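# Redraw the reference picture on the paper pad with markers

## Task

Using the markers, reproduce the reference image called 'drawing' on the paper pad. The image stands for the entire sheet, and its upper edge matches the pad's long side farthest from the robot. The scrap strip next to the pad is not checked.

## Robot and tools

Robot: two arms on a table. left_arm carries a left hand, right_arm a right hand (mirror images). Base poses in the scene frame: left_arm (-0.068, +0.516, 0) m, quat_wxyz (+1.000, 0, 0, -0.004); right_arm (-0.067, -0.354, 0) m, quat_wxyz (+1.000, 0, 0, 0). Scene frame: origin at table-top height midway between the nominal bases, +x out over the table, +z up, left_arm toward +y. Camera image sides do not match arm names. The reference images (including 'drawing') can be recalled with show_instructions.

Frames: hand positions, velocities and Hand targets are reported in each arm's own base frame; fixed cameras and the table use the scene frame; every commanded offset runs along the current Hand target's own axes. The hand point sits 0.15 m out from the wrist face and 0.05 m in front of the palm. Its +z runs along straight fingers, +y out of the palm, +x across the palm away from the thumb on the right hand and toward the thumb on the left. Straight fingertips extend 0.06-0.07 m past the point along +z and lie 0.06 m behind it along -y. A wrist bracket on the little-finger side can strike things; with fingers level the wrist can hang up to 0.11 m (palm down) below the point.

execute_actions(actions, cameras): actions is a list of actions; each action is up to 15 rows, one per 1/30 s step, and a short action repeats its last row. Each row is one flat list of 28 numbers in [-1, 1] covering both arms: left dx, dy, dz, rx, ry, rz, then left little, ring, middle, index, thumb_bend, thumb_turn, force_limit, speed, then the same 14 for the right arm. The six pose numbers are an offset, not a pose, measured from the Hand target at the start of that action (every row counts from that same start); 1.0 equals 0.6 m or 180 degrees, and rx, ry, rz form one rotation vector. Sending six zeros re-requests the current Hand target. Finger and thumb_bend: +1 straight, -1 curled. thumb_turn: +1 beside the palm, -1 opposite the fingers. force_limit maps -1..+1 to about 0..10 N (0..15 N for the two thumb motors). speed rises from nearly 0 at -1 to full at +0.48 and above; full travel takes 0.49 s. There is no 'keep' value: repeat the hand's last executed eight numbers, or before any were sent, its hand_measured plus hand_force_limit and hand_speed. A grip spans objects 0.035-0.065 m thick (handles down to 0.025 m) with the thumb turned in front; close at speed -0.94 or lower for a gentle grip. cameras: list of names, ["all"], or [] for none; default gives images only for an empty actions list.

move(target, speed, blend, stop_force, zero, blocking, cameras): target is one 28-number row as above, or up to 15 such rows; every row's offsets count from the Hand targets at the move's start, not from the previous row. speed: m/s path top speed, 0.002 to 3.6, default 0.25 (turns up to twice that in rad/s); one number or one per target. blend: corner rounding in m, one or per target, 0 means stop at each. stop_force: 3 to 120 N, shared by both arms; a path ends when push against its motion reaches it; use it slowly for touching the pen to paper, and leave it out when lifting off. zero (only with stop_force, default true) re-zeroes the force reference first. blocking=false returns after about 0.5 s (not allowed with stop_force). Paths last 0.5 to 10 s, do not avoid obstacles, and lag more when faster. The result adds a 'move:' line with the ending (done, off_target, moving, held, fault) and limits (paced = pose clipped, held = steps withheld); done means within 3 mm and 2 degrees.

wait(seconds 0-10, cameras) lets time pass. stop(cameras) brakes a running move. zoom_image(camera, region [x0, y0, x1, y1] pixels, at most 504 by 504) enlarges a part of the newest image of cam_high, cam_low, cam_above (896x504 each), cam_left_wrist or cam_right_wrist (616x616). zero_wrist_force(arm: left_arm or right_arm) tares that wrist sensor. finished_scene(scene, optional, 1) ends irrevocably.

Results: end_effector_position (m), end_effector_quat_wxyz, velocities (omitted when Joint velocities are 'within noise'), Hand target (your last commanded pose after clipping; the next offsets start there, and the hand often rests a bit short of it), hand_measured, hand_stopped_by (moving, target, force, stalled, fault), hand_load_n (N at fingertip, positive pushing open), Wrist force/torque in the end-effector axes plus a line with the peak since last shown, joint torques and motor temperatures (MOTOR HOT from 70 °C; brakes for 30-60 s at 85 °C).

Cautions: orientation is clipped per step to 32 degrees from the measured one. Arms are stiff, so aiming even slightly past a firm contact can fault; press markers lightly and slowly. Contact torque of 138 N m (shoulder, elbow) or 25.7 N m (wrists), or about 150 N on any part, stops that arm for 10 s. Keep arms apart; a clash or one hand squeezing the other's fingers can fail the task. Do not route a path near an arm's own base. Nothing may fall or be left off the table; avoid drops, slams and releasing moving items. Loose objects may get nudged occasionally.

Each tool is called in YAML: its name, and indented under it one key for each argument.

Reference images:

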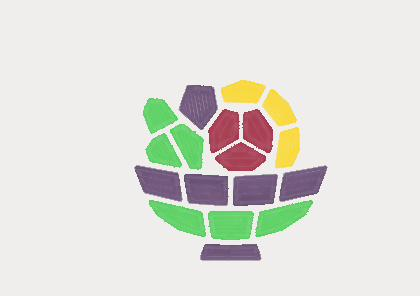

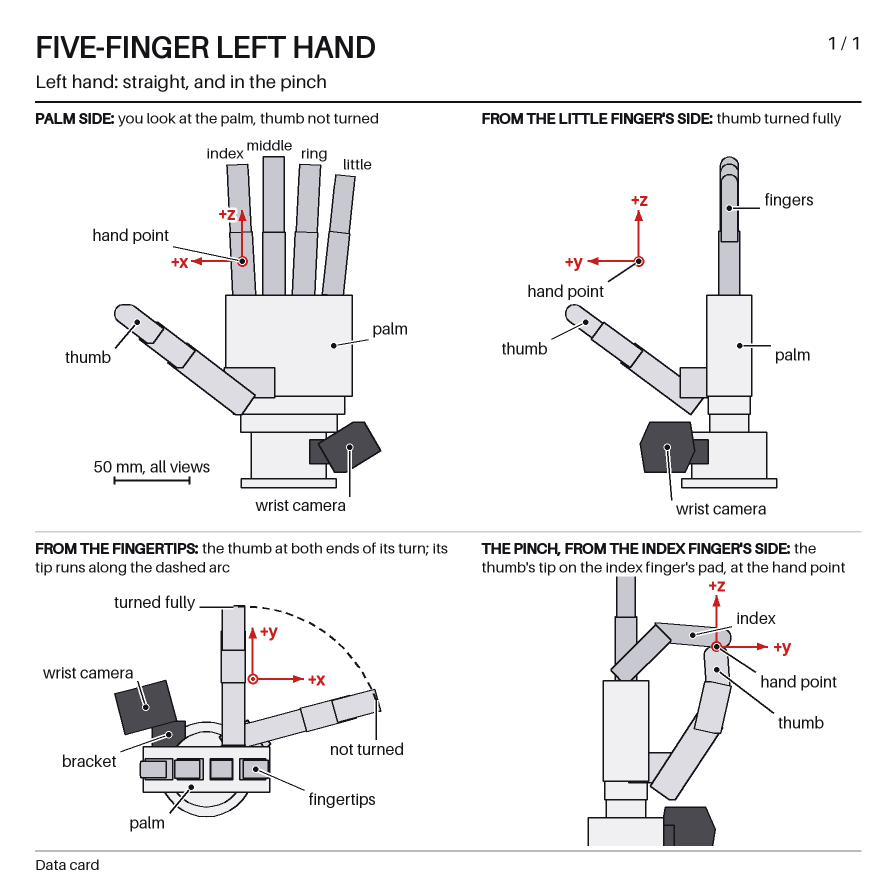

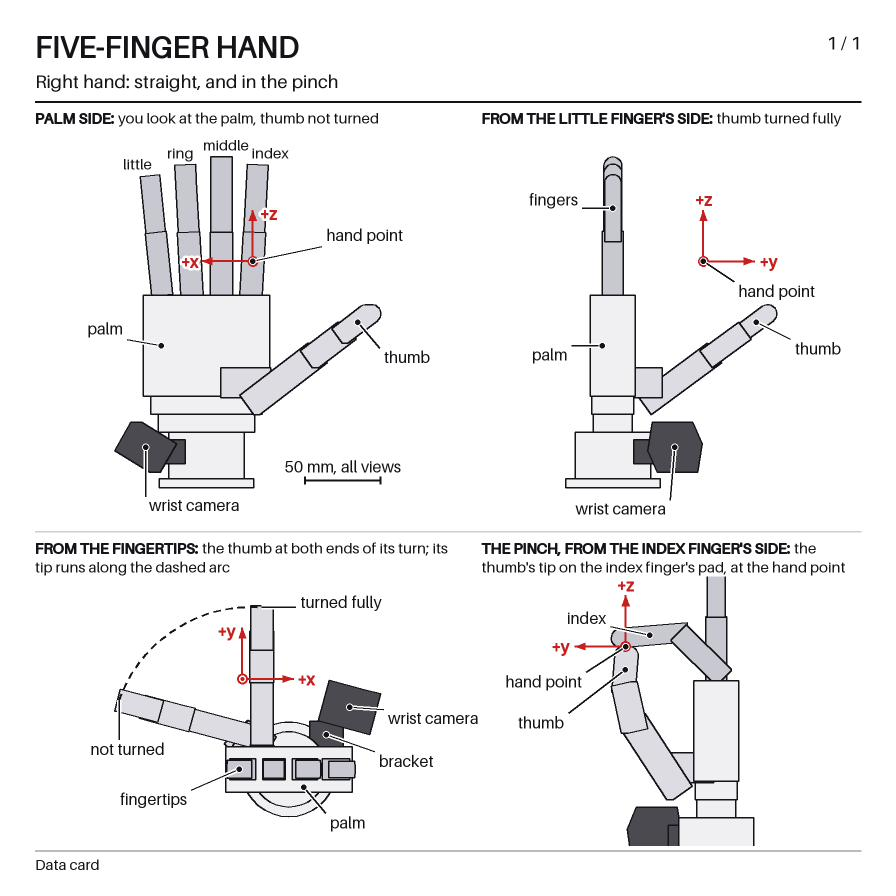

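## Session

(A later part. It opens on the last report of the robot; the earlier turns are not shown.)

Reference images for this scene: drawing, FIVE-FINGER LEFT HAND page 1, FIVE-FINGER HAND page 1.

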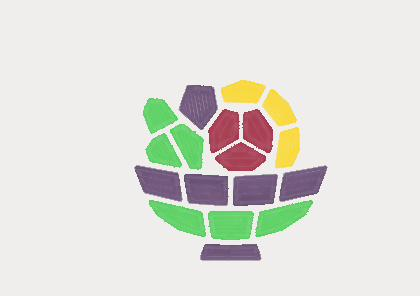

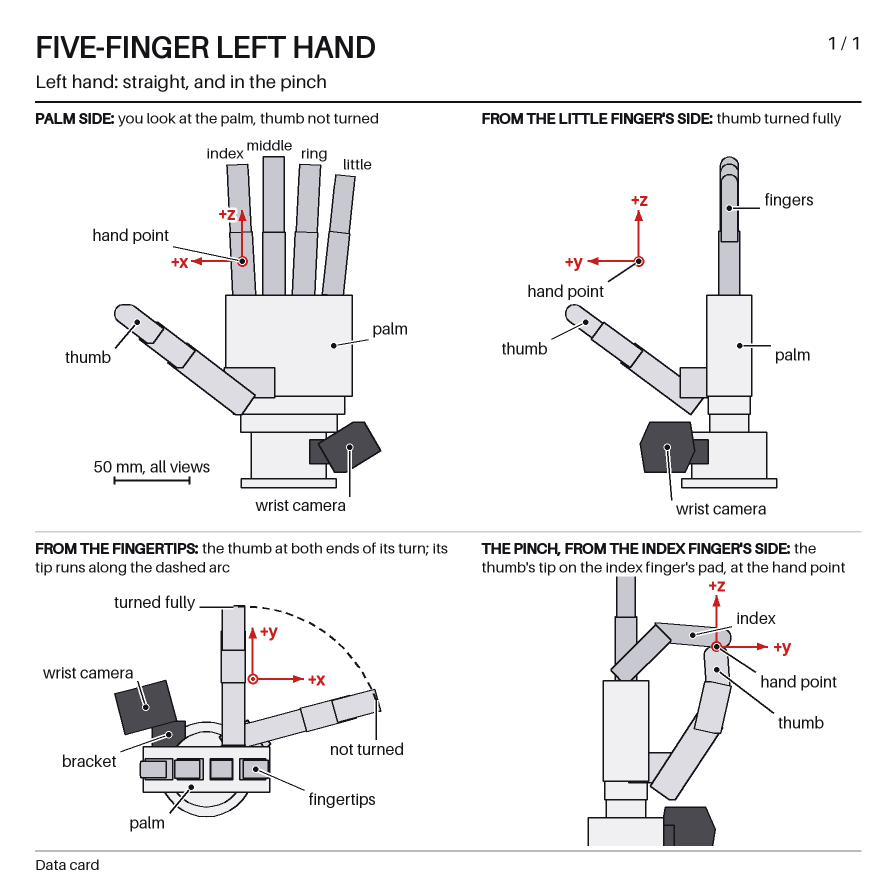

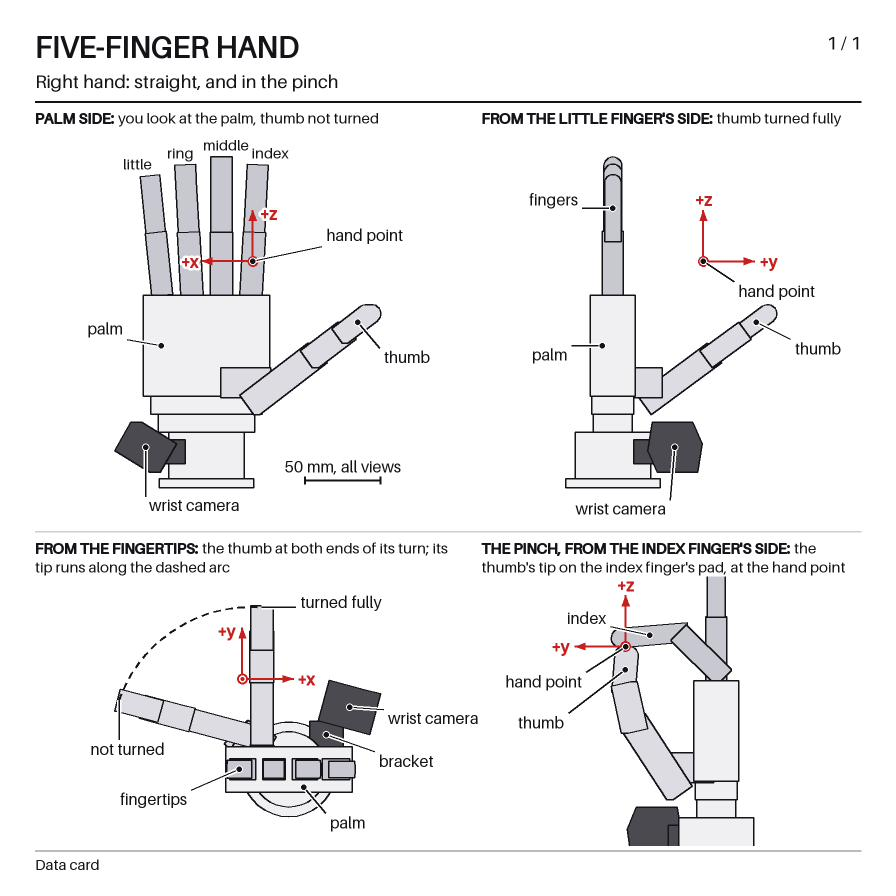

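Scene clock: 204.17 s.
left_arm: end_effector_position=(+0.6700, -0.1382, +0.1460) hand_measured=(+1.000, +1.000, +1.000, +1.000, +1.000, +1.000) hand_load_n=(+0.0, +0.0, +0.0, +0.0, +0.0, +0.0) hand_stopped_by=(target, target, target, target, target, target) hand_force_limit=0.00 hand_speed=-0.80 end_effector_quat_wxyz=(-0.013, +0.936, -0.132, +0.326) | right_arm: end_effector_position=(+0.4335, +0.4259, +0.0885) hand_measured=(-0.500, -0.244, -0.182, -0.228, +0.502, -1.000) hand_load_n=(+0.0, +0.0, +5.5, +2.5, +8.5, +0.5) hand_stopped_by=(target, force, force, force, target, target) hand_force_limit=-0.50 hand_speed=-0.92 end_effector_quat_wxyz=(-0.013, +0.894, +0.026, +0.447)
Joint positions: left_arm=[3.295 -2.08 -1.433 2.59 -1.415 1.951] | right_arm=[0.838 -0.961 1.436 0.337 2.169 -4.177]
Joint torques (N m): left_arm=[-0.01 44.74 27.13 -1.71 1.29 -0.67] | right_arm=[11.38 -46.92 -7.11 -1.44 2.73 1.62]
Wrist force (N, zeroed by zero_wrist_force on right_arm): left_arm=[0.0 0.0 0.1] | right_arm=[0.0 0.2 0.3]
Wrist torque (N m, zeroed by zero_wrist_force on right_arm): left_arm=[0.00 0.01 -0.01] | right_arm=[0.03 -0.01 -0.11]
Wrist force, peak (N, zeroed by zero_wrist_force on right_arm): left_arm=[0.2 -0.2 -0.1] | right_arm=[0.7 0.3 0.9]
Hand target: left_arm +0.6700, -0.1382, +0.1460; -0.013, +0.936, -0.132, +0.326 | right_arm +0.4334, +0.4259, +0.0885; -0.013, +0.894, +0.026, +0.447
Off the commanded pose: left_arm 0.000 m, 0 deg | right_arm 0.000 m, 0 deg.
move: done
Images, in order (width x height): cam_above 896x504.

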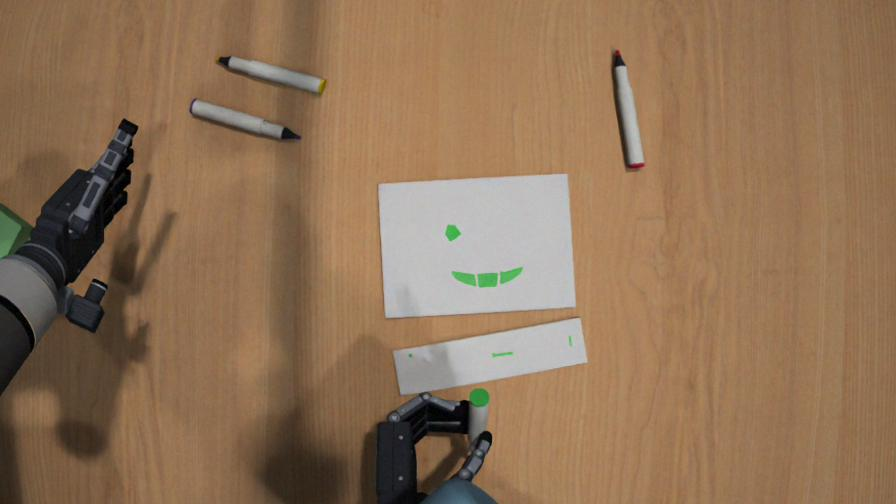

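move:
  target:
    - [0,0,0,0,0,0,1,1,1,1,1,1,0,-0.8,0.1876,-0.0209,0.3293,0,0,0,-0.5,-0.5,-0.4,-0.5,0.5,-1,-0.5,-0.92]
    - [0,0,0,0,0,0,1,1,1,1,1,1,0,-0.8,0.1753,-0.0209,0.3385,0,0,0,-0.5,-0.5,-0.4,-0.5,0.5,-1,-0.5,-0.92]
    - [0,0,0,0,0,0,1,1,1,1,1,1,0,-0.8,0.1753,-0.0246,0.3384,0,0,0,-0.5,-0.5,-0.4,-0.5,0.5,-1,-0.5,-0.92]
    - [0,0,0,0,0,0,1,1,1,1,1,1,0,-0.8,0.1735,-0.0282,0.3362,0,0,0,-0.5,-0.5,-0.4,-0.5,0.5,-1,-0.5,-0.92]
    - [0,0,0,0,0,0,1,1,1,1,1,1,0,-0.8,0.1737,-0.0174,0.3363,0,0,0,-0.5,-0.5,-0.4,-0.5,0.5,-1,-0.5,-0.92]
    - [0,0,0,0,0,0,1,1,1,1,1,1,0,-0.8,0.1720,-0.0158,0.3341,0,0,0,-0.5,-0.5,-0.4,-0.5,0.5,-1,-0.5,-0.92]
    - [0,0,0,0,0,0,1,1,1,1,1,1,0,-0.8,0.1718,-0.0317,0.3338,0,0,0,-0.5,-0.5,-0.4,-0.5,0.5,-1,-0.5,-0.92]
    - [0,0,0,0,0,0,1,1,1,1,1,1,0,-0.8,0.1701,-0.0340,0.3316,0,0,0,-0.5,-0.5,-0.4,-0.5,0.5,-1,-0.5,-0.92]
    - [0,0,0,0,0,0,1,1,1,1,1,1,0,-0.8,0.1703,-0.0143,0.3319,0,0,0,-0.5,-0.5,-0.4,-0.5,0.5,-1,-0.5,-0.92]
    - [0,0,0,0,0,0,1,1,1,1,1,1,0,-0.8,0.1687,-0.0127,0.3297,0,0,0,-0.5,-0.5,-0.4,-0.5,0.5,-1,-0.5,-0.92]
    - [0,0,0,0,0,0,1,1,1,1,1,1,0,-0.8,0.1684,-0.0340,0.3293,0,0,0,-0.5,-0.5,-0.4,-0.5,0.5,-1,-0.5,-0.92]
    - [0,0,0,0,0,0,1,1,1,1,1,1,0,-0.8,0.1668,-0.0309,0.3271,0,0,0,-0.5,-0.5,-0.4,-0.5,0.5,-1,-0.5,-0.92]
    - [0,0,0,0,0,0,1,1,1,1,1,1,0,-0.8,0.1670,-0.0112,0.3275,0,0,0,-0.5,-0.5,-0.4,-0.5,0.5,-1,-0.5,-0.92]
    - [0,0,0,0,0,0,1,1,1,1,1,1,0,-0.8,0.1656,-0.0098,0.3255,0,0,0,-0.5,-0.5,-0.4,-0.5,0.5,-1,-0.5,-0.92]
    - [0,0,0,0,0,0,1,1,1,1,1,1,0,-0.8,0.1653,-0.0279,0.3252,0,0,0,-0.5,-0.5,-0.4,-0.5,0.5,-1,-0.5,-0.92]
  speed: [0.4,0.04,0.04,0.04,0.04,0.04,0.04,0.04,0.04,0.04,0.04,0.04,0.04,0.04,0.04]
  blend: [0.002,0,0.001,0.001,0.001,0.001,0.001,0.001,0.001,0.001,0.001,0.001,0.001,0.001,0]
  cameras: []

move:
  target:
    - [0,0,0,0,0,0,1,1,1,1,1,1,0,-0.8,-0.0014,0.0029,-0.0019,0,0,0,-0.5,-0.5,-0.4,-0.5,0.5,-1,-0.5,-0.92]
    - [0,0,0,0,0,0,1,1,1,1,1,1,0,-0.8,-0.0014,0.0196,-0.0018,0,0,0,-0.5,-0.5,-0.4,-0.5,0.5,-1,-0.5,-0.92]
    - [0,0,0,0,0,0,1,1,1,1,1,1,0,-0.8,0.0118,0.0072,0.0158,0,0,0,-0.5,-0.5,-0.4,-0.5,0.5,-1,-0.5,-0.92]
    - [0,0,0,0,0,0,1,1,1,1,1,1,0,-0.8,0.0053,-0.0061,0.0071,0,0,0,-0.5,-0.5,-0.4,-0.5,0.5,-1,-0.5,-0.92]
    - [0,0,0,0,0,0,1,1,1,1,1,1,0,-0.8,0.0029,-0.0060,0.0038,0,0,0,-0.5,-0.5,-0.4,-0.5,0.5,-1,-0.5,-0.92]
    - [0,0,0,0,0,0,1,1,1,1,1,1,0,-0.8,-0.0014,0.0029,-0.0019,0,0,0,-0.5,-0.5,-0.4,-0.5,0.5,-1,-0.5,-0.92]
    - [0,0,0,0,0,0,1,1,1,1,1,1,0,-0.8,0.0186,0.0029,-0.0169,0,0,0,-0.5,-0.5,-0.4,-0.5,0.5,-1,-0.5,-0.92]
    - [0,0,0,0,0,0,1,1,1,1,1,1,0,-0.8,0.0358,0.0202,0.0060,0,0,0,-0.5,-0.5,-0.4,-0.5,0.5,-1,-0.5,-0.92]
    - [0,0,0,0,0,0,1,1,1,1,1,1,0,-0.8,0.0158,0.0202,0.0210,0,0,0,-0.5,-0.5,-0.4,-0.5,0.5,-1,-0.5,-0.92]
    - [0,0,0,0,0,0,1,1,1,1,1,1,0,-0.8,0.0160,0.0278,0.0213,0,0,0,-0.5,-0.5,-0.4,-0.5,0.5,-1,-0.5,-0.92]
    - [0,0,0,0,0,0,1,1,1,1,1,1,0,-0.8,0.0143,0.0316,0.0191,0,0,0,-0.5,-0.5,-0.4,-0.5,0.5,-1,-0.5,-0.92]
    - [0,0,0,0,0,0,1,1,1,1,1,1,0,-0.8,0.0141,0.0136,0.0188,0,0,0,-0.5,-0.5,-0.4,-0.5,0.5,-1,-0.5,-0.92]
    - [0,0,0,0,0,0,1,1,1,1,1,1,0,-0.8,0.0124,0.0151,0.0166,0,0,0,-0.5,-0.5,-0.4,-0.5,0.5,-1,-0.5,-0.92]
    - [0,0,0,0,0,0,1,1,1,1,1,1,0,-0.8,0.0127,0.0353,0.0169,0,0,0,-0.5,-0.5,-0.4,-0.5,0.5,-1,-0.5,-0.92]
    - [0,0,0,0,0,0,1,1,1,1,1,1,0,-0.8,0.0111,0.0384,0.0148,0,0,0,-0.5,-0.5,-0.4,-0.5,0.5,-1,-0.5,-0.92]
  speed: [0.04,0.04,0.04,0.04,0.04,0.04,0.1,0.15,0.05,0.04,0.04,0.04,0.04,0.04,0.04]
  blend: [0,0,0,0,0,0,0.002,0.002,0,0.001,0.001,0.001,0.001,0.001,0]
  cameras: []

move:
  target:
    - [0,0,0,0,0,0,1,1,1,1,1,1,0,-0.8,-0.0003,-0.0214,-0.0004,0,0,0,-0.5,-0.5,-0.4,-0.5,0.5,-1,-0.5,-0.92]
    - [0,0,0,0,0,0,1,1,1,1,1,1,0,-0.8,-0.0019,-0.0197,-0.0026,0,0,0,-0.5,-0.5,-0.4,-0.5,0.5,-1,-0.5,-0.92]
    - [0,0,0,0,0,0,1,1,1,1,1,1,0,-0.8,-0.0017,-0.0001,-0.0022,0,0,0,-0.5,-0.5,-0.4,-0.5,0.5,-1,-0.5,-0.92]
    - [0,0,0,0,0,0,1,1,1,1,1,1,0,-0.8,-0.0034,-0.0003,-0.0045,0,0,0,-0.5,-0.5,-0.4,-0.5,0.5,-1,-0.5,-0.92]
    - [0,0,0,0,0,0,1,1,1,1,1,1,0,-0.8,-0.0036,-0.0180,-0.0048,0,0,0,-0.5,-0.5,-0.4,-0.5,0.5,-1,-0.5,-0.92]
    - [0,0,0,0,0,0,1,1,1,1,1,1,0,-0.8,-0.0052,-0.0162,-0.0070,0,0,0,-0.5,-0.5,-0.4,-0.5,0.5,-1,-0.5,-0.92]
    - [0,0,0,0,0,0,1,1,1,1,1,1,0,-0.8,-0.0050,-0.0003,-0.0067,0,0,0,-0.5,-0.5,-0.4,-0.5,0.5,-1,-0.5,-0.92]
    - [0,0,0,0,0,0,1,1,1,1,1,1,0,-0.8,-0.0067,-0.0004,-0.0090,0,0,0,-0.5,-0.5,-0.4,-0.5,0.5,-1,-0.5,-0.92]
    - [0,0,0,0,0,0,1,1,1,1,1,1,0,-0.8,-0.0069,-0.0145,-0.0092,0,0,0,-0.5,-0.5,-0.4,-0.5,0.5,-1,-0.5,-0.92]
    - [0,0,0,0,0,0,1,1,1,1,1,1,0,-0.8,-0.0086,-0.0128,-0.0114,0,0,0,-0.5,-0.5,-0.4,-0.5,0.5,-1,-0.5,-0.92]
    - [0,0,0,0,0,0,1,1,1,1,1,1,0,-0.8,-0.0084,-0.0005,-0.0112,0,0,0,-0.5,-0.5,-0.4,-0.5,0.5,-1,-0.5,-0.92]
    - [0,0,0,0,0,0,1,1,1,1,1,1,0,-0.8,-0.0101,-0.0006,-0.0134,0,0,0,-0.5,-0.5,-0.4,-0.5,0.5,-1,-0.5,-0.92]
    - [0,0,0,0,0,0,1,1,1,1,1,1,0,-0.8,-0.0102,-0.0111,-0.0136,0,0,0,-0.5,-0.5,-0.4,-0.5,0.5,-1,-0.5,-0.92]
    - [0,0,0,0,0,0,1,1,1,1,1,1,0,-0.8,-0.0118,-0.0095,-0.0157,0,0,0,-0.5,-0.5,-0.4,-0.5,0.5,-1,-0.5,-0.92]
    - [0,0,0,0,0,0,1,1,1,1,1,1,0,-0.8,-0.0117,-0.0007,-0.0155,0,0,0,-0.5,-0.5,-0.4,-0.5,0.5,-1,-0.5,-0.92]
  speed: 0.04
  blend: [0.001,0.001,0.001,0.001,0.001,0.001,0.001,0.001,0.001,0.001,0.001,0.001,0.001,0.001,0]
  cameras: []

move:
  target:
    - [0,0,0,0,0,0,1,1,1,1,1,1,0,-0.8,-0.0013,-0.0001,-0.0018,0,0,0,-0.5,-0.5,-0.4,-0.5,0.5,-1,-0.5,-0.92]
    - [0,0,0,0,0,0,1,1,1,1,1,1,0,-0.8,0.0120,0.0007,0.0159,0,0,0,-0.5,-0.5,-0.4,-0.5,0.5,-1,-0.5,-0.92]
    - [0,0,0,0,0,0,1,1,1,1,1,1,0,-0.8,0.0182,-0.0135,0.0243,0,0,0,-0.5,-0.5,-0.4,-0.5,0.5,-1,-0.5,-0.92]
    - [0,0,0,0,0,0,1,1,1,1,1,1,0,-0.8,0.0147,-0.0241,0.0196,0,0,0,-0.5,-0.5,-0.4,-0.5,0.5,-1,-0.5,-0.92]
    - [0,0,0,0,0,0,1,1,1,1,1,1,0,-0.8,-0.0014,-0.0074,-0.0019,0,0,0,-0.5,-0.5,-0.4,-0.5,0.5,-1,-0.5,-0.92]
    - [0,0,0,0,0,0,1,1,1,1,1,1,0,-0.8,-0.0013,-0.0001,-0.0018,0,0,0,-0.5,-0.5,-0.4,-0.5,0.5,-1,-0.5,-0.92]
    - [0,0,0,0,0,0,1,1,1,1,1,1,0,-0.8,0.0187,-0.0001,-0.0168,0,0,0,-0.5,-0.5,-0.4,-0.5,0.5,-1,-0.5,-0.92]
    - [0,0,0,0,0,0,1,1,1,1,1,1,0,-0.8,-0.16,0.02,-0.30,0,0,0,-0.5,-0.5,-0.4,-0.5,0.5,-1,-0.5,-0.92]
  speed: [0.04,0.04,0.04,0.04,0.04,0.04,0.1,0.4]
  blend: [0,0,0,0,0,0,0.005,0]
  cameras: ["cam_above"]

zoom_image:
  camera: "cam_above"
  region: [430, 210, 530, 300]

zoom_image:
  camera: "cam_above"
  region: [360, 160, 600, 400]

Scene clock: 217.67 s.
left_arm: end_effector_position=(+0.6700, -0.1382, +0.1460) hand_measured=(+1.000, +1.000, +1.000, +1.000, +1.000, +1.000) hand_load_n=(+0.0, +0.0, +0.0, +0.0, +0.0, +0.0) hand_stopped_by=(target, target, target, target, target, target) hand_force_limit=0.00 hand_speed=-0.80 end_effector_quat_wxyz=(-0.013, +0.936, -0.132, +0.326) | right_arm: end_effector_position=(+0.6477, +0.4550, +0.0509) hand_measured=(-0.500, -0.244, -0.182, -0.228, +0.502, -1.000) hand_load_n=(+0.0, +0.5, +5.0, +2.0, +8.5, +0.0) hand_stopped_by=(target, force, force, force, target, target) hand_force_limit=-0.50 hand_speed=-0.92 end_effector_quat_wxyz=(-0.013, +0.894, +0.026, +0.447)
Joint positions: left_arm=[3.295 -2.08 -1.433 2.59 -1.415 1.951] | right_arm=[0.633 -0.574 0.814 0.489 2.021 -4.342]
Joint torques (N m): left_arm=[1.08 43.46 27.79 -1.98 1.62 -0.69] | right_arm=[10.63 -46 -32.74 3.18 2.51 1.77]
Wrist force (N, zeroed by zero_wrist_force on right_arm): left_arm=[0.2 0.0 0.0] | right_arm=[0.3 0.7 -0.6]
Wrist torque (N m, zeroed by zero_wrist_force on right_arm): left_arm=[0.02 -0.04 0.01] | right_arm=[0.03 0.04 -0.15]
Wrist force, peak (N, zeroed by zero_wrist_force on right_arm): left_arm=[0.2 0.2 -0.1] | right_arm=[0.9 1.3 -0.2]
Hand target: left_arm +0.6700, -0.1382, +0.1460; -0.013, +0.936, -0.132, +0.326 | right_arm +0.6477, +0.4551, +0.0509; -0.013, +0.894, +0.026, +0.447
Off the commanded pose: left_arm 0.000 m, 0 deg | right_arm 0.000 m, 0 deg.
move: done; blend cut to 0.0009 m at target 9, 0.0009 m at target 10, 0.0008 m at target 13, 0.0008 m at target 14
No camera images: "cameras" was empty.

Scene clock: 223.13 s.
left_arm: end_effector_position=(+0.6700, -0.1382, +0.1460) hand_measured=(+1.000, +1.000, +1.000, +1.000, +1.000, +1.000) hand_load_n=(+0.0, +0.0, +0.0, +0.0, +0.0, +0.0) hand_stopped_by=(target, target, target, target, target, target) hand_force_limit=0.00 hand_speed=-0.80 end_effector_quat_wxyz=(-0.013, +0.936, -0.132, +0.326) | right_arm: end_effector_position=(+0.6601, +0.4328, +0.0510) hand_measured=(-0.500, -0.244, -0.182, -0.228, +0.502, -1.000) hand_load_n=(+0.0, +0.5, +5.0, +1.5, +8.5, +0.0) hand_stopped_by=(target, force, force, force, target, target) hand_force_limit=-0.50 hand_speed=-0.92 end_effector_quat_wxyz=(-0.013, +0.894, +0.026, +0.447)
Joint positions: left_arm=[3.295 -2.08 -1.433 2.59 -1.415 1.951] | right_arm=[0.595 -0.6 0.863 0.454 1.993 -4.37]
Joint torques (N m): left_arm=[-0.15 43.81 28.91 -1.77 1.61 -0.85] | right_arm=[-10.74 -58.91 -9.05 -1.68 -1.76 -2.19]
Wrist force (N, zeroed by zero_wrist_force on right_arm): left_arm=[0.0 0.0 -0.1] | right_arm=[0.7 0.0 -0.6]
Wrist torque (N m, zeroed by zero_wrist_force on right_arm): left_arm=[0.01 0.00 0.00] | right_arm=[0.02 -0.03 0.00]
Wrist force, peak (N, zeroed by zero_wrist_force on right_arm): left_arm=[0.3 0.2 0.0] | right_arm=[1.0 1.1 -0.3]
Hand target: left_arm +0.6700, -0.1382, +0.1460; -0.013, +0.936, -0.132, +0.326 | right_arm +0.6601, +0.4327, +0.0510; -0.013, +0.894, +0.026, +0.447
Off the commanded pose: left_arm 0.000 m, 0 deg | right_arm 0.000 m, 0 deg.
move: done; blend cut to 0.0009 m at target 12, 0.0009 m at target 13
No camera images: "cameras" was empty.

Scene clock: 225.77 s.
left_arm: end_effector_position=(+0.6700, -0.1382, +0.1460) hand_measured=(+1.000, +1.000, +1.000, +1.000, +1.000, +1.000) hand_load_n=(+0.0, +0.0, +0.0, +0.0, +0.0, +0.0) hand_stopped_by=(target, target, target, target, target, target) hand_force_limit=0.00 hand_speed=-0.80 end_effector_quat_wxyz=(-0.013, +0.936, -0.132, +0.326) | right_arm: end_effector_position=(+0.6484, +0.4325, +0.0509) hand_measured=(-0.500, -0.244, -0.182, -0.228, +0.502, -1.000) hand_load_n=(+0.0, +0.5, +5.0, +2.0, +8.5, +0.0) hand_stopped_by=(target, force, force, force, target, target) hand_force_limit=-0.50 hand_speed=-0.92 end_effector_quat_wxyz=(-0.013, +0.894, +0.026, +0.447)
Joint positions: left_arm=[3.295 -2.08 -1.433 2.59 -1.415 1.951] | right_arm=[0.605 -0.624 0.91 0.434 2 -4.363]
Joint torques (N m): left_arm=[-0.11 42.25 28.98 -1.97 1.35 -0.89] | right_arm=[-11.6 -57.81 -9.19 -1.6 -1.78 -2.14]
Wrist force (N, zeroed by zero_wrist_force on right_arm): left_arm=[0.0 0.3 0.1] | right_arm=[0.7 0.1 -0.6]
Wrist torque (N m, zeroed by zero_wrist_force on right_arm): left_arm=[0.04 0.00 -0.01] | right_arm=[0.04 -0.04 0.01]
Wrist force, peak (N, zeroed by zero_wrist_force on right_arm): left_arm=[0.3 0.1 0.1] | right_arm=[1.1 0.9 -0.1]
Hand target: left_arm +0.6700, -0.1382, +0.1460; -0.013, +0.936, -0.132, +0.326 | right_arm +0.6484, +0.4324, +0.0509; -0.013, +0.894, +0.026, +0.447
Off the commanded pose: left_arm 0.000 m, 0 deg | right_arm 0.000 m, 0 deg.
move: done; blend cut to 0.0009 m at target 3, 0.0009 m at target 4, 0.0009 m at target 7, 0.0009 m at target 8, 0.0008 m at target 11, 0.0008 m at target 12, 0.0009 m at target 13, 0.0009 m at target 14
No camera images: "cameras" was empty.

Scene clock: 230.70 s.
left_arm: end_effector_position=(+0.6700, -0.1382, +0.1460) hand_measured=(+1.000, +1.000, +1.000, +1.000, +1.000, +1.000) hand_load_n=(+0.0, +0.0, +0.0, +0.5, +0.0, +0.0) hand_stopped_by=(target, target, target, target, target, target) hand_force_limit=0.00 hand_speed=-0.80 end_effector_quat_wxyz=(-0.013, +0.936, -0.132, +0.326) | right_arm: end_effector_position=(+0.4480, +0.4088, +0.0819) hand_measured=(-0.500, -0.244, -0.182, -0.228, +0.502, -1.000) hand_load_n=(+0.0, +0.5, +5.0, +2.0, +8.5, +0.5) hand_stopped_by=(target, force, force, force, target, target) hand_force_limit=-0.50 hand_speed=-0.92 end_effector_quat_wxyz=(-0.013, +0.894, +0.026, +0.447) end_effector_velocity=(-0.001, -0.001, +0.000) end_effector_angular_velocity=(-0.001, +0.000, -0.001)
Joint positions: left_arm=[3.295 -2.08 -1.433 2.59 -1.415 1.951] | right_arm=[0.795 -0.976 1.476 0.292 2.139 -4.214]
Joint velocities: left_arm=[within noise] | right_arm=[0 -0.002 0.005 -0.001 0 0]
Joint torques (N m): left_arm=[0.69 44.35 29.6 -2.12 1.34 -0.73] | right_arm=[11.36 -46.71 -8.69 -1.31 2.75 1.71]
Wrist force (N, zeroed by zero_wrist_force on right_arm): left_arm=[0.1 0.0 -0.2] | right_arm=[0.0 0.4 0.0]
Wrist torque (N m, zeroed by zero_wrist_force on right_arm): left_arm=[0.02 -0.01 0.00] | right_arm=[0.08 0.00 -0.10]
Wrist force, peak (N, zeroed by zero_wrist_force on right_arm): left_arm=[0.0 0.3 0.0] | right_arm=[1.2 0.3 0.9]
Hand target: left_arm +0.6700, -0.1382, +0.1460; -0.013, +0.936, -0.132, +0.326 | right_arm +0.4478, +0.4088, +0.0820; -0.013, +0.894, +0.026, +0.447
Off the commanded pose: left_arm 0.000 m, 0 deg | right_arm 0.000 m, 0 deg.
move: done
Images, in order (width x height): cam_above 896x504.

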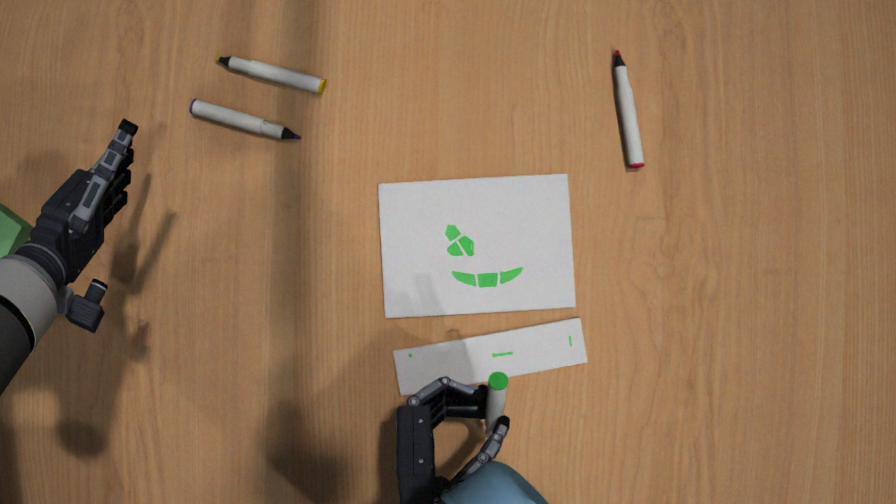

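Scaled by 5.040.

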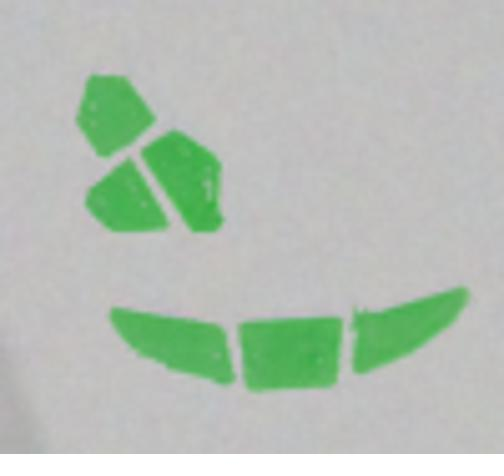

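Scaled by 2.100.

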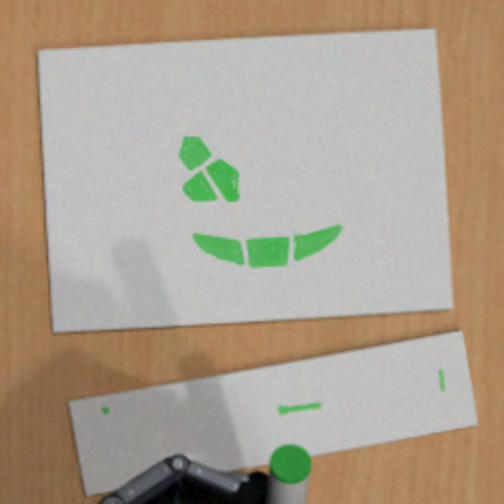

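move:
  target:
    - [0,0,0,0,0,0,1,1,1,1,1,1,0,-0.8,0.1827,-0.0224,0.3048,0,0,0,-0.5,-0.5,-0.4,-0.5,0.5,-1,-0.5,-0.92]
    - [0,0,0,0,0,0,1,1,1,1,1,1,0,-0.8,0.1704,-0.0224,0.3140,0,0,0,-0.5,-0.5,-0.4,-0.5,0.5,-1,-0.5,-0.92]
    - [0,0,0,0,0,0,1,1,1,1,1,1,0,-0.8,0.1635,-0.0224,0.3048,0,0,0,-0.5,-0.5,-0.4,-0.5,0.5,-1,-0.5,-0.92]
    - [0,0,0,0,0,0,1,1,1,1,1,1,0,-0.8,0.1758,-0.0224,0.2956,0,0,0,-0.5,-0.5,-0.4,-0.5,0.5,-1,-0.5,-0.92]
    - [0,0,0,0,0,0,1,1,1,1,1,1,0,-0.8,0.12,0.15,0.12,0,0,0,-0.5,-0.5,-0.4,-0.5,0.5,-1,-0.5,-0.92]
  speed: [0.4,0.05,0.04,0.1,0.4]
  blend: [0.002,0,0,0.002,0]
  cameras: ["cam_above"]

zoom_image:
  camera: "cam_above"
  region: [430, 210, 530, 300]

Scene clock: 236.20 s.
left_arm: end_effector_position=(+0.6700, -0.1382, +0.1460) hand_measured=(+1.000, +1.000, +1.000, +1.000, +1.000, +1.000) hand_load_n=(+0.0, +0.0, +0.0, +0.0, -0.5, +0.0) hand_stopped_by=(target, target, target, target, target, target) hand_force_limit=0.00 hand_speed=-0.80 end_effector_quat_wxyz=(-0.013, +0.936, -0.132, +0.326) | right_arm: end_effector_position=(+0.5537, +0.3248, +0.0965) hand_measured=(-0.500, -0.244, -0.182, -0.228, +0.502, -1.000) hand_load_n=(+0.0, +0.5, +5.0, +2.0, +8.5, +0.5) hand_stopped_by=(target, force, force, force, target, target) hand_force_limit=-0.50 hand_speed=-0.92 end_effector_quat_wxyz=(-0.013, +0.894, +0.026, +0.447)
Joint positions: left_arm=[3.295 -2.08 -1.433 2.59 -1.415 1.951] | right_arm=[0.537 -1.019 1.488 0.233 1.949 -4.411]
Joint torques (N m): left_arm=[1.04 44.2 28.23 -2.27 1.35 -0.58] | right_arm=[-10.05 -46.29 -8.19 -1.9 -1.98 -2.06]
Wrist force (N, zeroed by zero_wrist_force on right_arm): left_arm=[0.2 0.0 -0.1] | right_arm=[-0.1 0.0 -0.1]
Wrist torque (N m, zeroed by zero_wrist_force on right_arm): left_arm=[0.02 -0.03 0.00] | right_arm=[0.02 0.01 0.00]
Wrist force, peak (N, zeroed by zero_wrist_force on right_arm): left_arm=[0.0 0.0 0.4] | right_arm=[1.5 0.5 -0.3]
Hand target: left_arm +0.6700, -0.1382, +0.1460; -0.013, +0.936, -0.132, +0.326 | right_arm +0.5537, +0.3248, +0.0965; -0.013, +0.894, +0.026, +0.447
Off the commanded pose: left_arm 0.000 m, 0 deg | right_arm 0.000 m, 0 deg.
move: done
Images, in order (width x height): cam_above 896x504.

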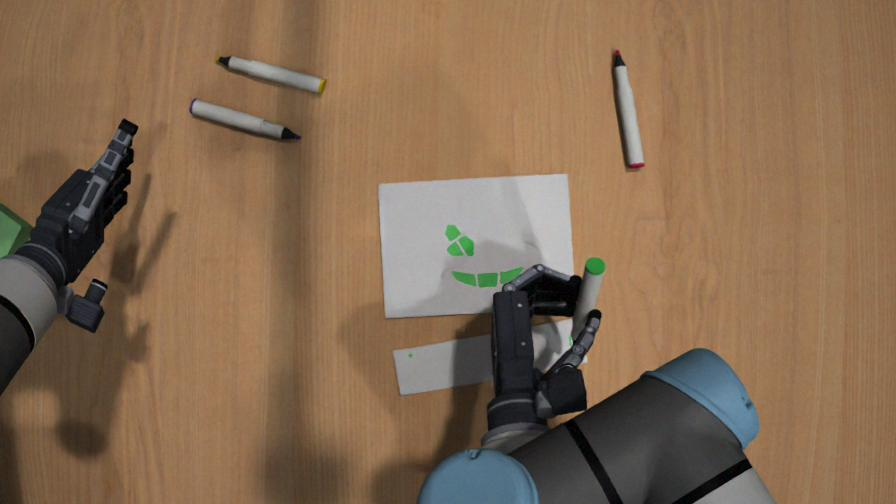

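Scaled by 5.040.

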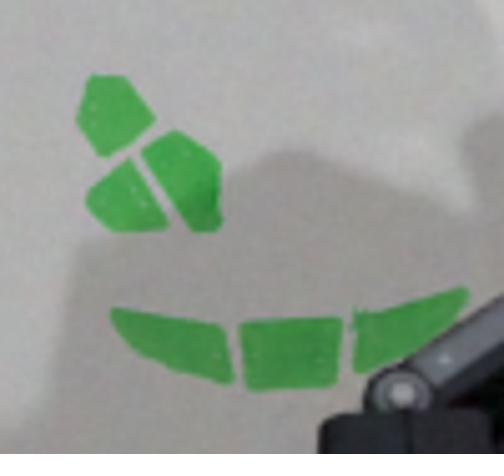

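move:
  target:
    - [0,0,0,0,0,0,1,1,1,1,1,1,0,-0.8,-0.1106,0.1983,-0.0878,-0.0402,0.0562,0.5396,-0.5,-0.5,-0.4,-0.5,0.5,-1,-0.5,-0.92]
  speed: [0.35]
  cameras: ["cam_above","cam_low"]

Scene clock: 240.17 s.
left_arm: end_effector_position=(+0.6700, -0.1382, +0.1460) hand_measured=(+1.000, +1.000, +1.000, +1.000, +1.000, +1.000) hand_load_n=(+0.0, +0.0, +0.0, +0.0, +0.0, +0.0) hand_stopped_by=(target, target, target, target, target, target) hand_force_limit=0.00 hand_speed=-0.80 end_effector_quat_wxyz=(-0.013, +0.936, -0.132, +0.326) | right_arm: end_effector_position=(+0.4788, +0.2013, +0.0751) hand_measured=(-0.500, -0.244, -0.182, -0.228, +0.502, -1.000) hand_load_n=(+0.0, +0.0, +5.0, +2.5, +8.5, +0.0) hand_stopped_by=(target, force, force, force, target, target) hand_force_limit=-0.50 hand_speed=-0.92 end_effector_quat_wxyz=(+0.295, -0.572, +0.677, -0.355)
Joint positions: left_arm=[3.295 -2.08 -1.433 2.59 -1.415 1.951] | right_arm=[0.21 -1.371 2.002 0.015 1.884 -2.921]
Joint torques (N m): left_arm=[-0.51 43.75 26.67 -1.94 1.25 -0.8] | right_arm=[-10.6 -30.86 -5.65 -2.06 -1.88 1.6]
Wrist force (N, zeroed by zero_wrist_force on right_arm): left_arm=[-0.1 0.0 0.0] | right_arm=[1.2 2.6 -0.1]
Wrist torque (N m, zeroed by zero_wrist_force on right_arm): left_arm=[0.01 0.01 -0.01] | right_arm=[0.30 -0.18 0.13]
Wrist force, peak (N, zeroed by zero_wrist_force on right_arm): left_arm=[0.1 0.3 0.1] | right_arm=[1.4 2.6 -0.2]
Hand target: left_arm +0.6700, -0.1382, +0.1460; -0.013, +0.936, -0.132, +0.326 | right_arm +0.4787, +0.2013, +0.0751; +0.295, -0.572, +0.678, -0.355
Off the commanded pose: left_arm 0.000 m, 0 deg | right_arm 0.000 m, 0 deg.
move: done
Images, in order (width x height): cam_low 896x504, cam_above 896x504.

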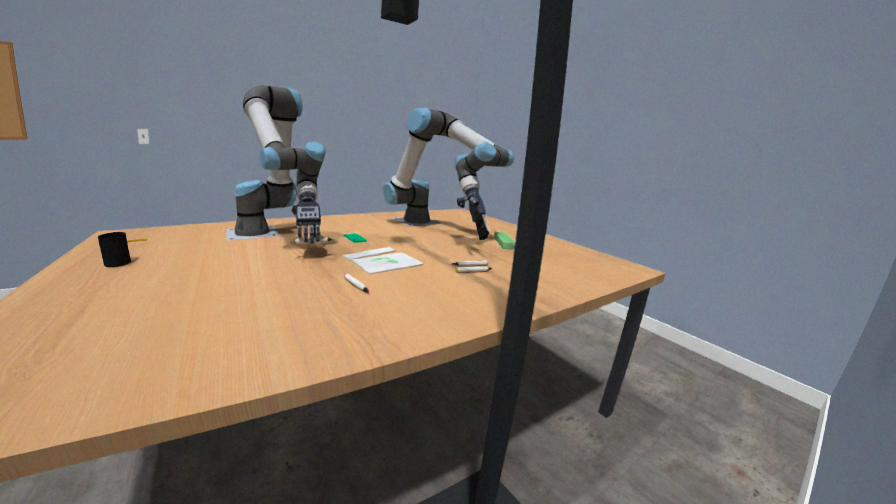

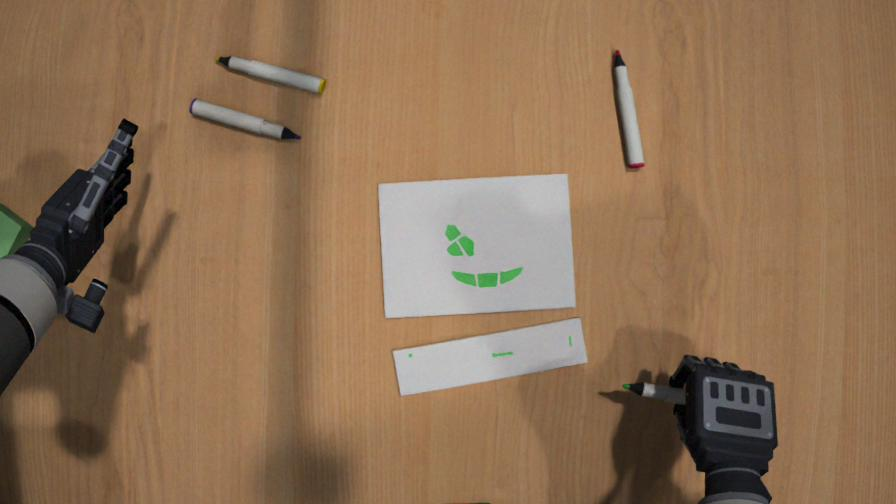

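move:
  target:
    - [0,0,0,0,0,0,1,1,1,1,1,1,0,-0.8,-0.0005,0.0696,0.0488,0,0,0,-0.5,-0.5,-0.4,-0.5,0.5,-1,-0.5,-0.92]
  speed: [0.15]
  cameras: []

move:
  target:
    - [0,0,0,0,0,0,1,1,1,1,1,1,0,-0.8,0,0.0082,0.0057,0,0,0,-0.5,-0.5,-0.4,-0.5,0.5,-1,-0.5,-0.92]
  speed: [0.01]
  stop_force: 3
  cameras: ["cam_low"]

zoom_image:
  camera: "cam_low"
  region: [280, 220, 350, 280]

Scene clock: 242.83 s.
left_arm: end_effector_position=(+0.6700, -0.1382, +0.1460) hand_measured=(+1.000, +1.000, +1.000, +1.000, +1.000, +1.000) hand_load_n=(+0.0, +0.0, +0.0, +0.0, +0.0, +0.0) hand_stopped_by=(target, target, target, target, target, target) hand_force_limit=0.00 hand_speed=-0.80 end_effector_quat_wxyz=(-0.013, +0.936, -0.132, +0.326) | right_arm: end_effector_position=(+0.4788, +0.2012, +0.0242) hand_measured=(-0.500, -0.244, -0.182, -0.228, +0.502, -1.000) hand_load_n=(+0.5, +0.0, +5.0, +2.5, +8.5, +0.5) hand_stopped_by=(target, force, force, force, target, target) hand_force_limit=-0.50 hand_speed=-0.92 end_effector_quat_wxyz=(+0.295, -0.572, +0.678, -0.355)
Joint positions: left_arm=[3.295 -2.08 -1.433 2.59 -1.415 1.951] | right_arm=[0.209 -1.285 2.057 -0.125 1.884 -2.921]
Joint torques (N m): left_arm=[-0.09 44.81 26.96 -1.98 1.57 -0.66] | right_arm=[2.84 -19.61 -4.69 -1.93 -1.87 -2.19]
Wrist force (N, zeroed by zero_wrist_force on right_arm): left_arm=[0.0 -0.1 -0.1] | right_arm=[1.1 2.5 -0.2]
Wrist torque (N m, zeroed by zero_wrist_force on right_arm): left_arm=[0.00 0.00 0.00] | right_arm=[0.31 -0.18 0.15]
Wrist force, peak (N, zeroed by zero_wrist_force on right_arm): left_arm=[0.1 0.3 -0.1] | right_arm=[1.3 3.1 0.2]
Hand target: left_arm +0.6700, -0.1382, +0.1460; -0.013, +0.936, -0.132, +0.326 | right_arm +0.4788, +0.2012, +0.0240; +0.295, -0.572, +0.678, -0.355
Off the commanded pose: left_arm 0.000 m, 0 deg | right_arm 0.000 m, 0 deg.
move: done
No camera images: "cameras" was empty.

Scene clock: 244.57 s.
left_arm: end_effector_position=(+0.6700, -0.1382, +0.1460) hand_measured=(+1.000, +1.000, +1.000, +1.000, +1.000, +1.000) hand_load_n=(+0.0, +0.0, +0.0, +0.0, +0.0, +0.0) hand_stopped_by=(target, target, target, target, target, target) hand_force_limit=0.00 hand_speed=-0.80 end_effector_quat_wxyz=(-0.013, +0.936, -0.132, +0.326) | right_arm: end_effector_position=(+0.4788, +0.2012, +0.0201) hand_measured=(-0.500, -0.244, -0.182, -0.228, +0.502, -1.000) hand_load_n=(+0.0, +1.0, +4.0, +2.0, +8.5, +1.0) hand_stopped_by=(target, force, force, force, target, target) hand_force_limit=-0.50 hand_speed=-0.92 end_effector_quat_wxyz=(+0.295, -0.572, +0.678, -0.355)
Joint positions: left_arm=[3.295 -2.08 -1.433 2.59 -1.415 1.951] | right_arm=[0.209 -1.277 2.06 -0.137 1.884 -2.921]
Joint torques (N m): left_arm=[1.3 45.45 27.98 -2.1 1.36 -0.79] | right_arm=[5.99 -31.64 -27.25 2.43 -1.32 -2.12]
Wrist force (N, zeroed by zero_wrist_force on right_arm): left_arm=[-0.1 0.1 0.0] | right_arm=[1.2 1.5 -1.4]
Wrist torque (N m, zeroed by zero_wrist_force on right_arm): left_arm=[0.02 0.02 -0.02] | right_arm=[0.28 -0.18 0.15]
Wrist force, peak (N, zeroed by zero_wrist_force on right_arm): left_arm=[0.2 0.0 0.2] | right_arm=[1.6 -5.5 -7.4]
Hand target: left_arm +0.6700, -0.1382, +0.1460; -0.013, +0.936, -0.132, +0.326 | right_arm +0.4788, +0.2012, +0.0201; +0.295, -0.572, +0.678, -0.355 (not the last commanded pose)
Off the commanded pose: left_arm 0.000 m, 0 deg | right_arm 0.002 m, 0 deg.
move: contact (right_arm)
Images, in order (width x height): cam_low 896x504.

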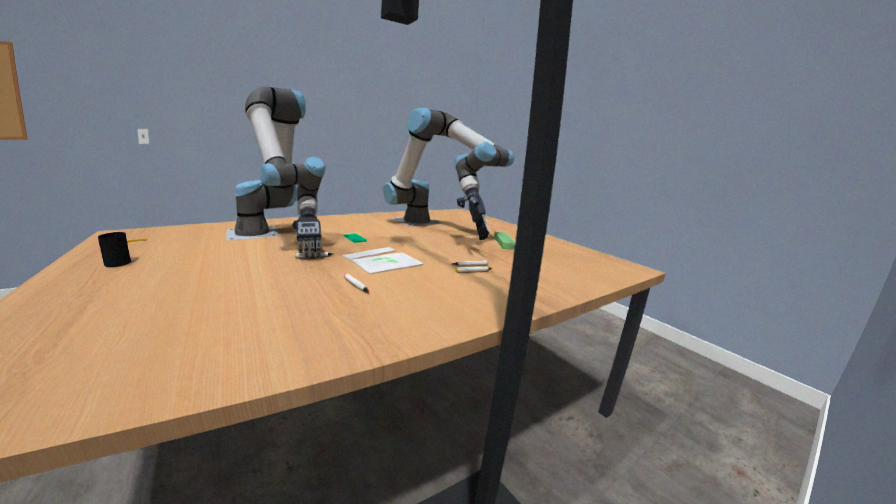

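Scaled by 7.200.

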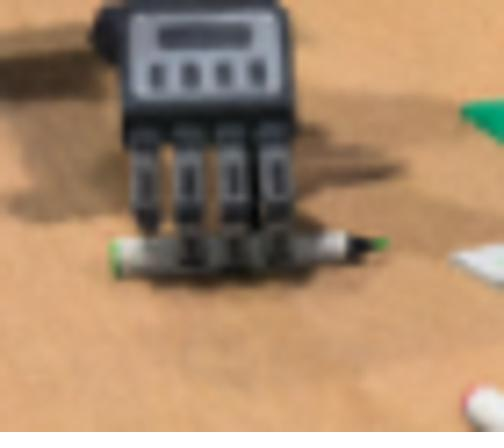

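move:
  target:
    - [0,0,0,0,0,0,1,1,1,1,1,1,0,-0.8,0,0,0,0,0,0,-0.08,-0.08,-0.08,-0.08,0.5,-1,-0.5,-0.4]
  speed: [0.1]
  cameras: []

move:
  target:
    - [0,0,0,0,0,0,1,1,1,1,1,1,0,-0.8,0,-0.082,-0.0574,0,0,0,0.4,0.4,0.4,0.4,1,-1,-0.5,-0.1]
  speed: [0.06]
  cameras: ["cam_above"]

Scene clock: 257.17 s.
left_arm: end_effector_position=(+0.6700, -0.1382, +0.1460) hand_measured=(+1.000, +1.000, +1.000, +1.000, +1.000, +1.000) hand_load_n=(+0.5, +0.0, +0.0, +0.0, +0.0, +0.0) hand_stopped_by=(target, target, target, target, target, target) hand_force_limit=0.00 hand_speed=-0.80 end_effector_quat_wxyz=(-0.013, +0.936, -0.132, +0.326) | right_arm: end_effector_position=(+0.4788, +0.2012, +0.0201) hand_measured=(-0.080, -0.080, -0.084, -0.080, +0.500, -1.000) hand_load_n=(+0.0, +0.0, -10.5, +0.0, +0.0, +0.0) hand_stopped_by=(target, target, target, target, target, target) hand_force_limit=-0.50 hand_speed=-0.40 end_effector_quat_wxyz=(+0.295, -0.572, +0.678, -0.355)
Joint positions: left_arm=[3.295 -2.08 -1.433 2.59 -1.415 1.951] | right_arm=[0.209 -1.277 2.06 -0.137 1.884 -2.921]
Joint torques (N m): left_arm=[-0.32 44.61 27.39 -2.03 1.51 -0.92] | right_arm=[6.03 -24.36 -25.52 -1.42 1.19 -1.43]
Wrist force (N, zeroed by zero_wrist_force on right_arm): left_arm=[0.0 0.1 0.0] | right_arm=[1.3 -1.2 -9.3]
Wrist torque (N m, zeroed by zero_wrist_force on right_arm): left_arm=[0.03 0.01 -0.01] | right_arm=[0.25 -0.04 0.10]
Wrist force, peak (N, zeroed by zero_wrist_force on right_arm): left_arm=[0.2 0.2 -0.2] | right_arm=[1.4 -1.1 -10.0]
Hand target: left_arm +0.6700, -0.1382, +0.1460; -0.013, +0.936, -0.132, +0.326 | right_arm +0.4788, +0.2012, +0.0201; +0.295, -0.572, +0.678, -0.355
Off the commanded pose: left_arm 0.000 m, 0 deg | right_arm 0.000 m, 0 deg.
move: done
No camera images: "cameras" was empty.

Scene clock: 258.73 s.
left_arm: end_effector_position=(+0.6700, -0.1382, +0.1460) hand_measured=(+1.000, +1.000, +1.000, +1.000, +1.000, +1.000) hand_load_n=(+0.0, +0.0, +0.0, +0.0, +0.0, +0.0) hand_stopped_by=(target, target, target, target, target, target) hand_force_limit=0.00 hand_speed=-0.80 end_effector_quat_wxyz=(-0.013, +0.936, -0.132, +0.326) | right_arm: end_effector_position=(+0.4788, +0.2016, +0.0800) hand_measured=(+0.400, +0.400, +0.400, +0.400, +1.000, -1.000) hand_load_n=(+0.0, +0.0, +0.0, +0.0, +0.0, +0.0) hand_stopped_by=(target, target, target, target, target, target) hand_force_limit=-0.50 hand_speed=-0.10 end_effector_quat_wxyz=(+0.295, -0.572, +0.678, -0.355)
Joint positions: left_arm=[3.295 -2.08 -1.433 2.59 -1.415 1.951] | right_arm=[0.21 -1.378 1.996 0.029 1.885 -2.92]
Joint torques (N m): left_arm=[0.37 44.3 27.3 -2.13 1.49 -0.83] | right_arm=[10.41 -31.35 -29.88 2.99 2.22 1.78]
Wrist force (N, zeroed by zero_wrist_force on right_arm): left_arm=[0.0 0.0 0.1] | right_arm=[1.3 2.4 0.1]
Wrist torque (N m, zeroed by zero_wrist_force on right_arm): left_arm=[0.00 0.01 0.00] | right_arm=[0.26 -0.21 0.14]
Wrist force, peak (N, zeroed by zero_wrist_force on right_arm): left_arm=[0.3 0.0 0.2] | right_arm=[1.3 -1.6 -12.0]
Hand target: left_arm +0.6700, -0.1382, +0.1460; -0.013, +0.936, -0.132, +0.326 | right_arm +0.4788, +0.2016, +0.0801; +0.295, -0.572, +0.678, -0.355
Off the commanded pose: left_arm 0.000 m, 0 deg | right_arm 0.000 m, 0 deg.
move: done
Images, in order (width x height): cam_above 896x504.

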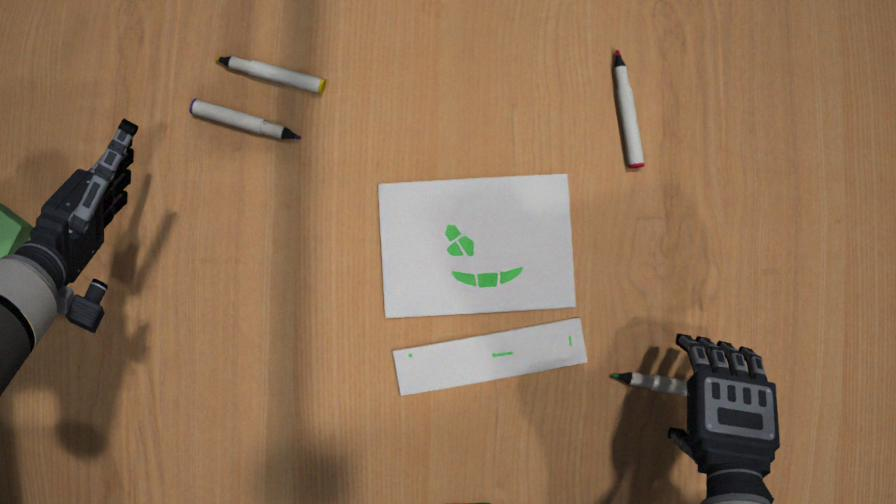

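move:
  target:
    - [0,0,0,0,0,0,1,1,1,1,1,1,0,-0.8,-0.1433,-0.2578,0.3083,0.0028,-0.3744,-0.2623,0.4,0.4,0.4,0.4,1,-1,-0.5,-0.1]
  speed: [0.3]
  cameras: ["cam_high","cam_above","cam_right_wrist"]

Scene clock: 263.60 s.
left_arm: end_effector_position=(+0.6700, -0.1382, +0.1460) hand_measured=(+1.000, +1.000, +1.000, +1.000, +1.000, +1.000) hand_load_n=(+0.0, +0.0, +0.0, +0.0, +0.0, +0.0) hand_stopped_by=(target, target, target, target, target, target) hand_force_limit=0.00 hand_speed=-0.80 end_effector_quat_wxyz=(-0.013, +0.936, -0.132, +0.326) | right_arm: end_effector_position=(+0.7301, +0.2454, +0.1003) hand_measured=(+0.400, +0.400, +0.400, +0.400, +1.000, -1.000) hand_load_n=(+0.0, +0.0, +0.0, +0.0, +0.0, +0.0) hand_stopped_by=(target, target, target, target, target, target) hand_force_limit=-0.50 hand_speed=-0.10 end_effector_quat_wxyz=(-0.456, +0.877, -0.134, +0.074) end_effector_velocity=(+0.001, +0.000, +0.001) end_effector_angular_velocity=(-0.001, -0.002, +0.000)
Joint positions: left_arm=[3.295 -2.08 -1.433 2.59 -1.415 1.951] | right_arm=[-0.084 -0.337 0.284 1.312 0.647 -4.337]
Joint velocities: left_arm=[within noise] | right_arm=[0 0.002 -0.006 0.003 0 -0.001]
Joint torques (N m): left_arm=[0.49 44.53 27.85 -2.03 1.55 -1.07] | right_arm=[10.89 -50.5 -31.18 4.78 0.78 -2.2]
Wrist force (N, zeroed by zero_wrist_force on right_arm): left_arm=[0.2 0.1 0.0] | right_arm=[1.3 2.2 -0.2]
Wrist torque (N m, zeroed by zero_wrist_force on right_arm): left_arm=[0.02 -0.03 0.01] | right_arm=[0.29 -0.18 0.22]
Wrist force, peak (N, zeroed by zero_wrist_force on right_arm): left_arm=[0.3 0.2 -0.1] | right_arm=[1.3 2.8 -0.6]
Hand target: left_arm +0.6700, -0.1382, +0.1460; -0.013, +0.936, -0.132, +0.326 | right_arm +0.7302, +0.2454, +0.1003; -0.456, +0.877, -0.134, +0.073
Off the commanded pose: left_arm 0.000 m, 0 deg | right_arm 0.000 m, 0 deg.
move: done
Images, in order (width x height): cam_high 896x504, cam_above 896x504, cam_right_wrist 616x616.

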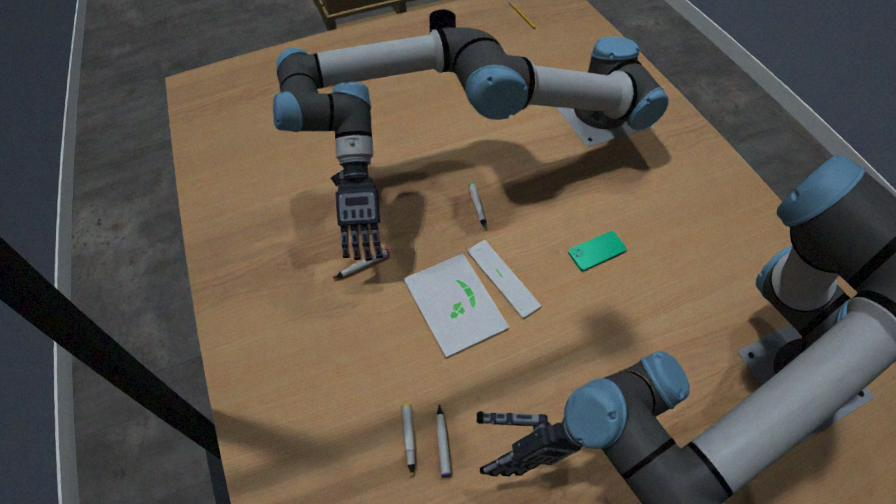

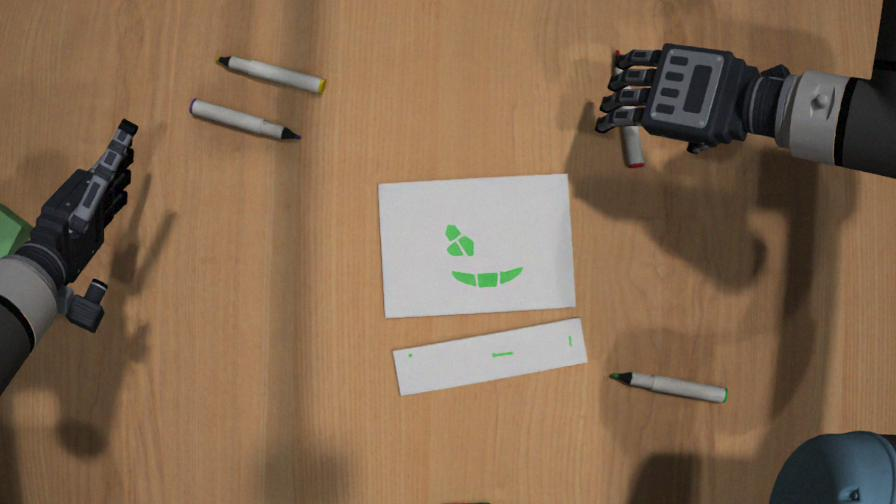

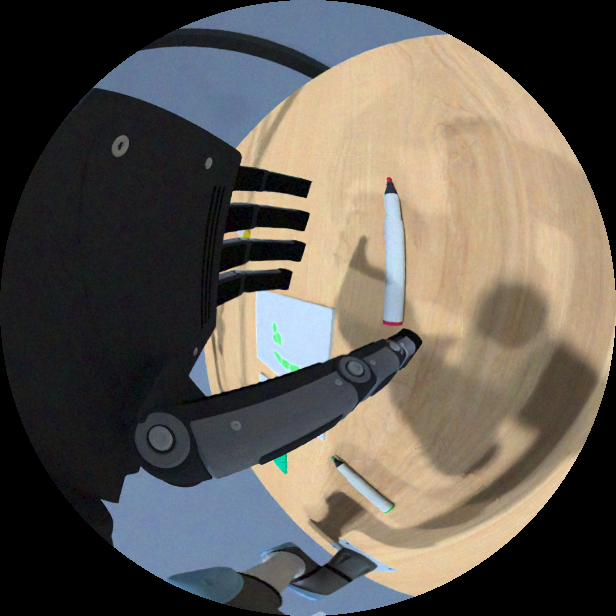

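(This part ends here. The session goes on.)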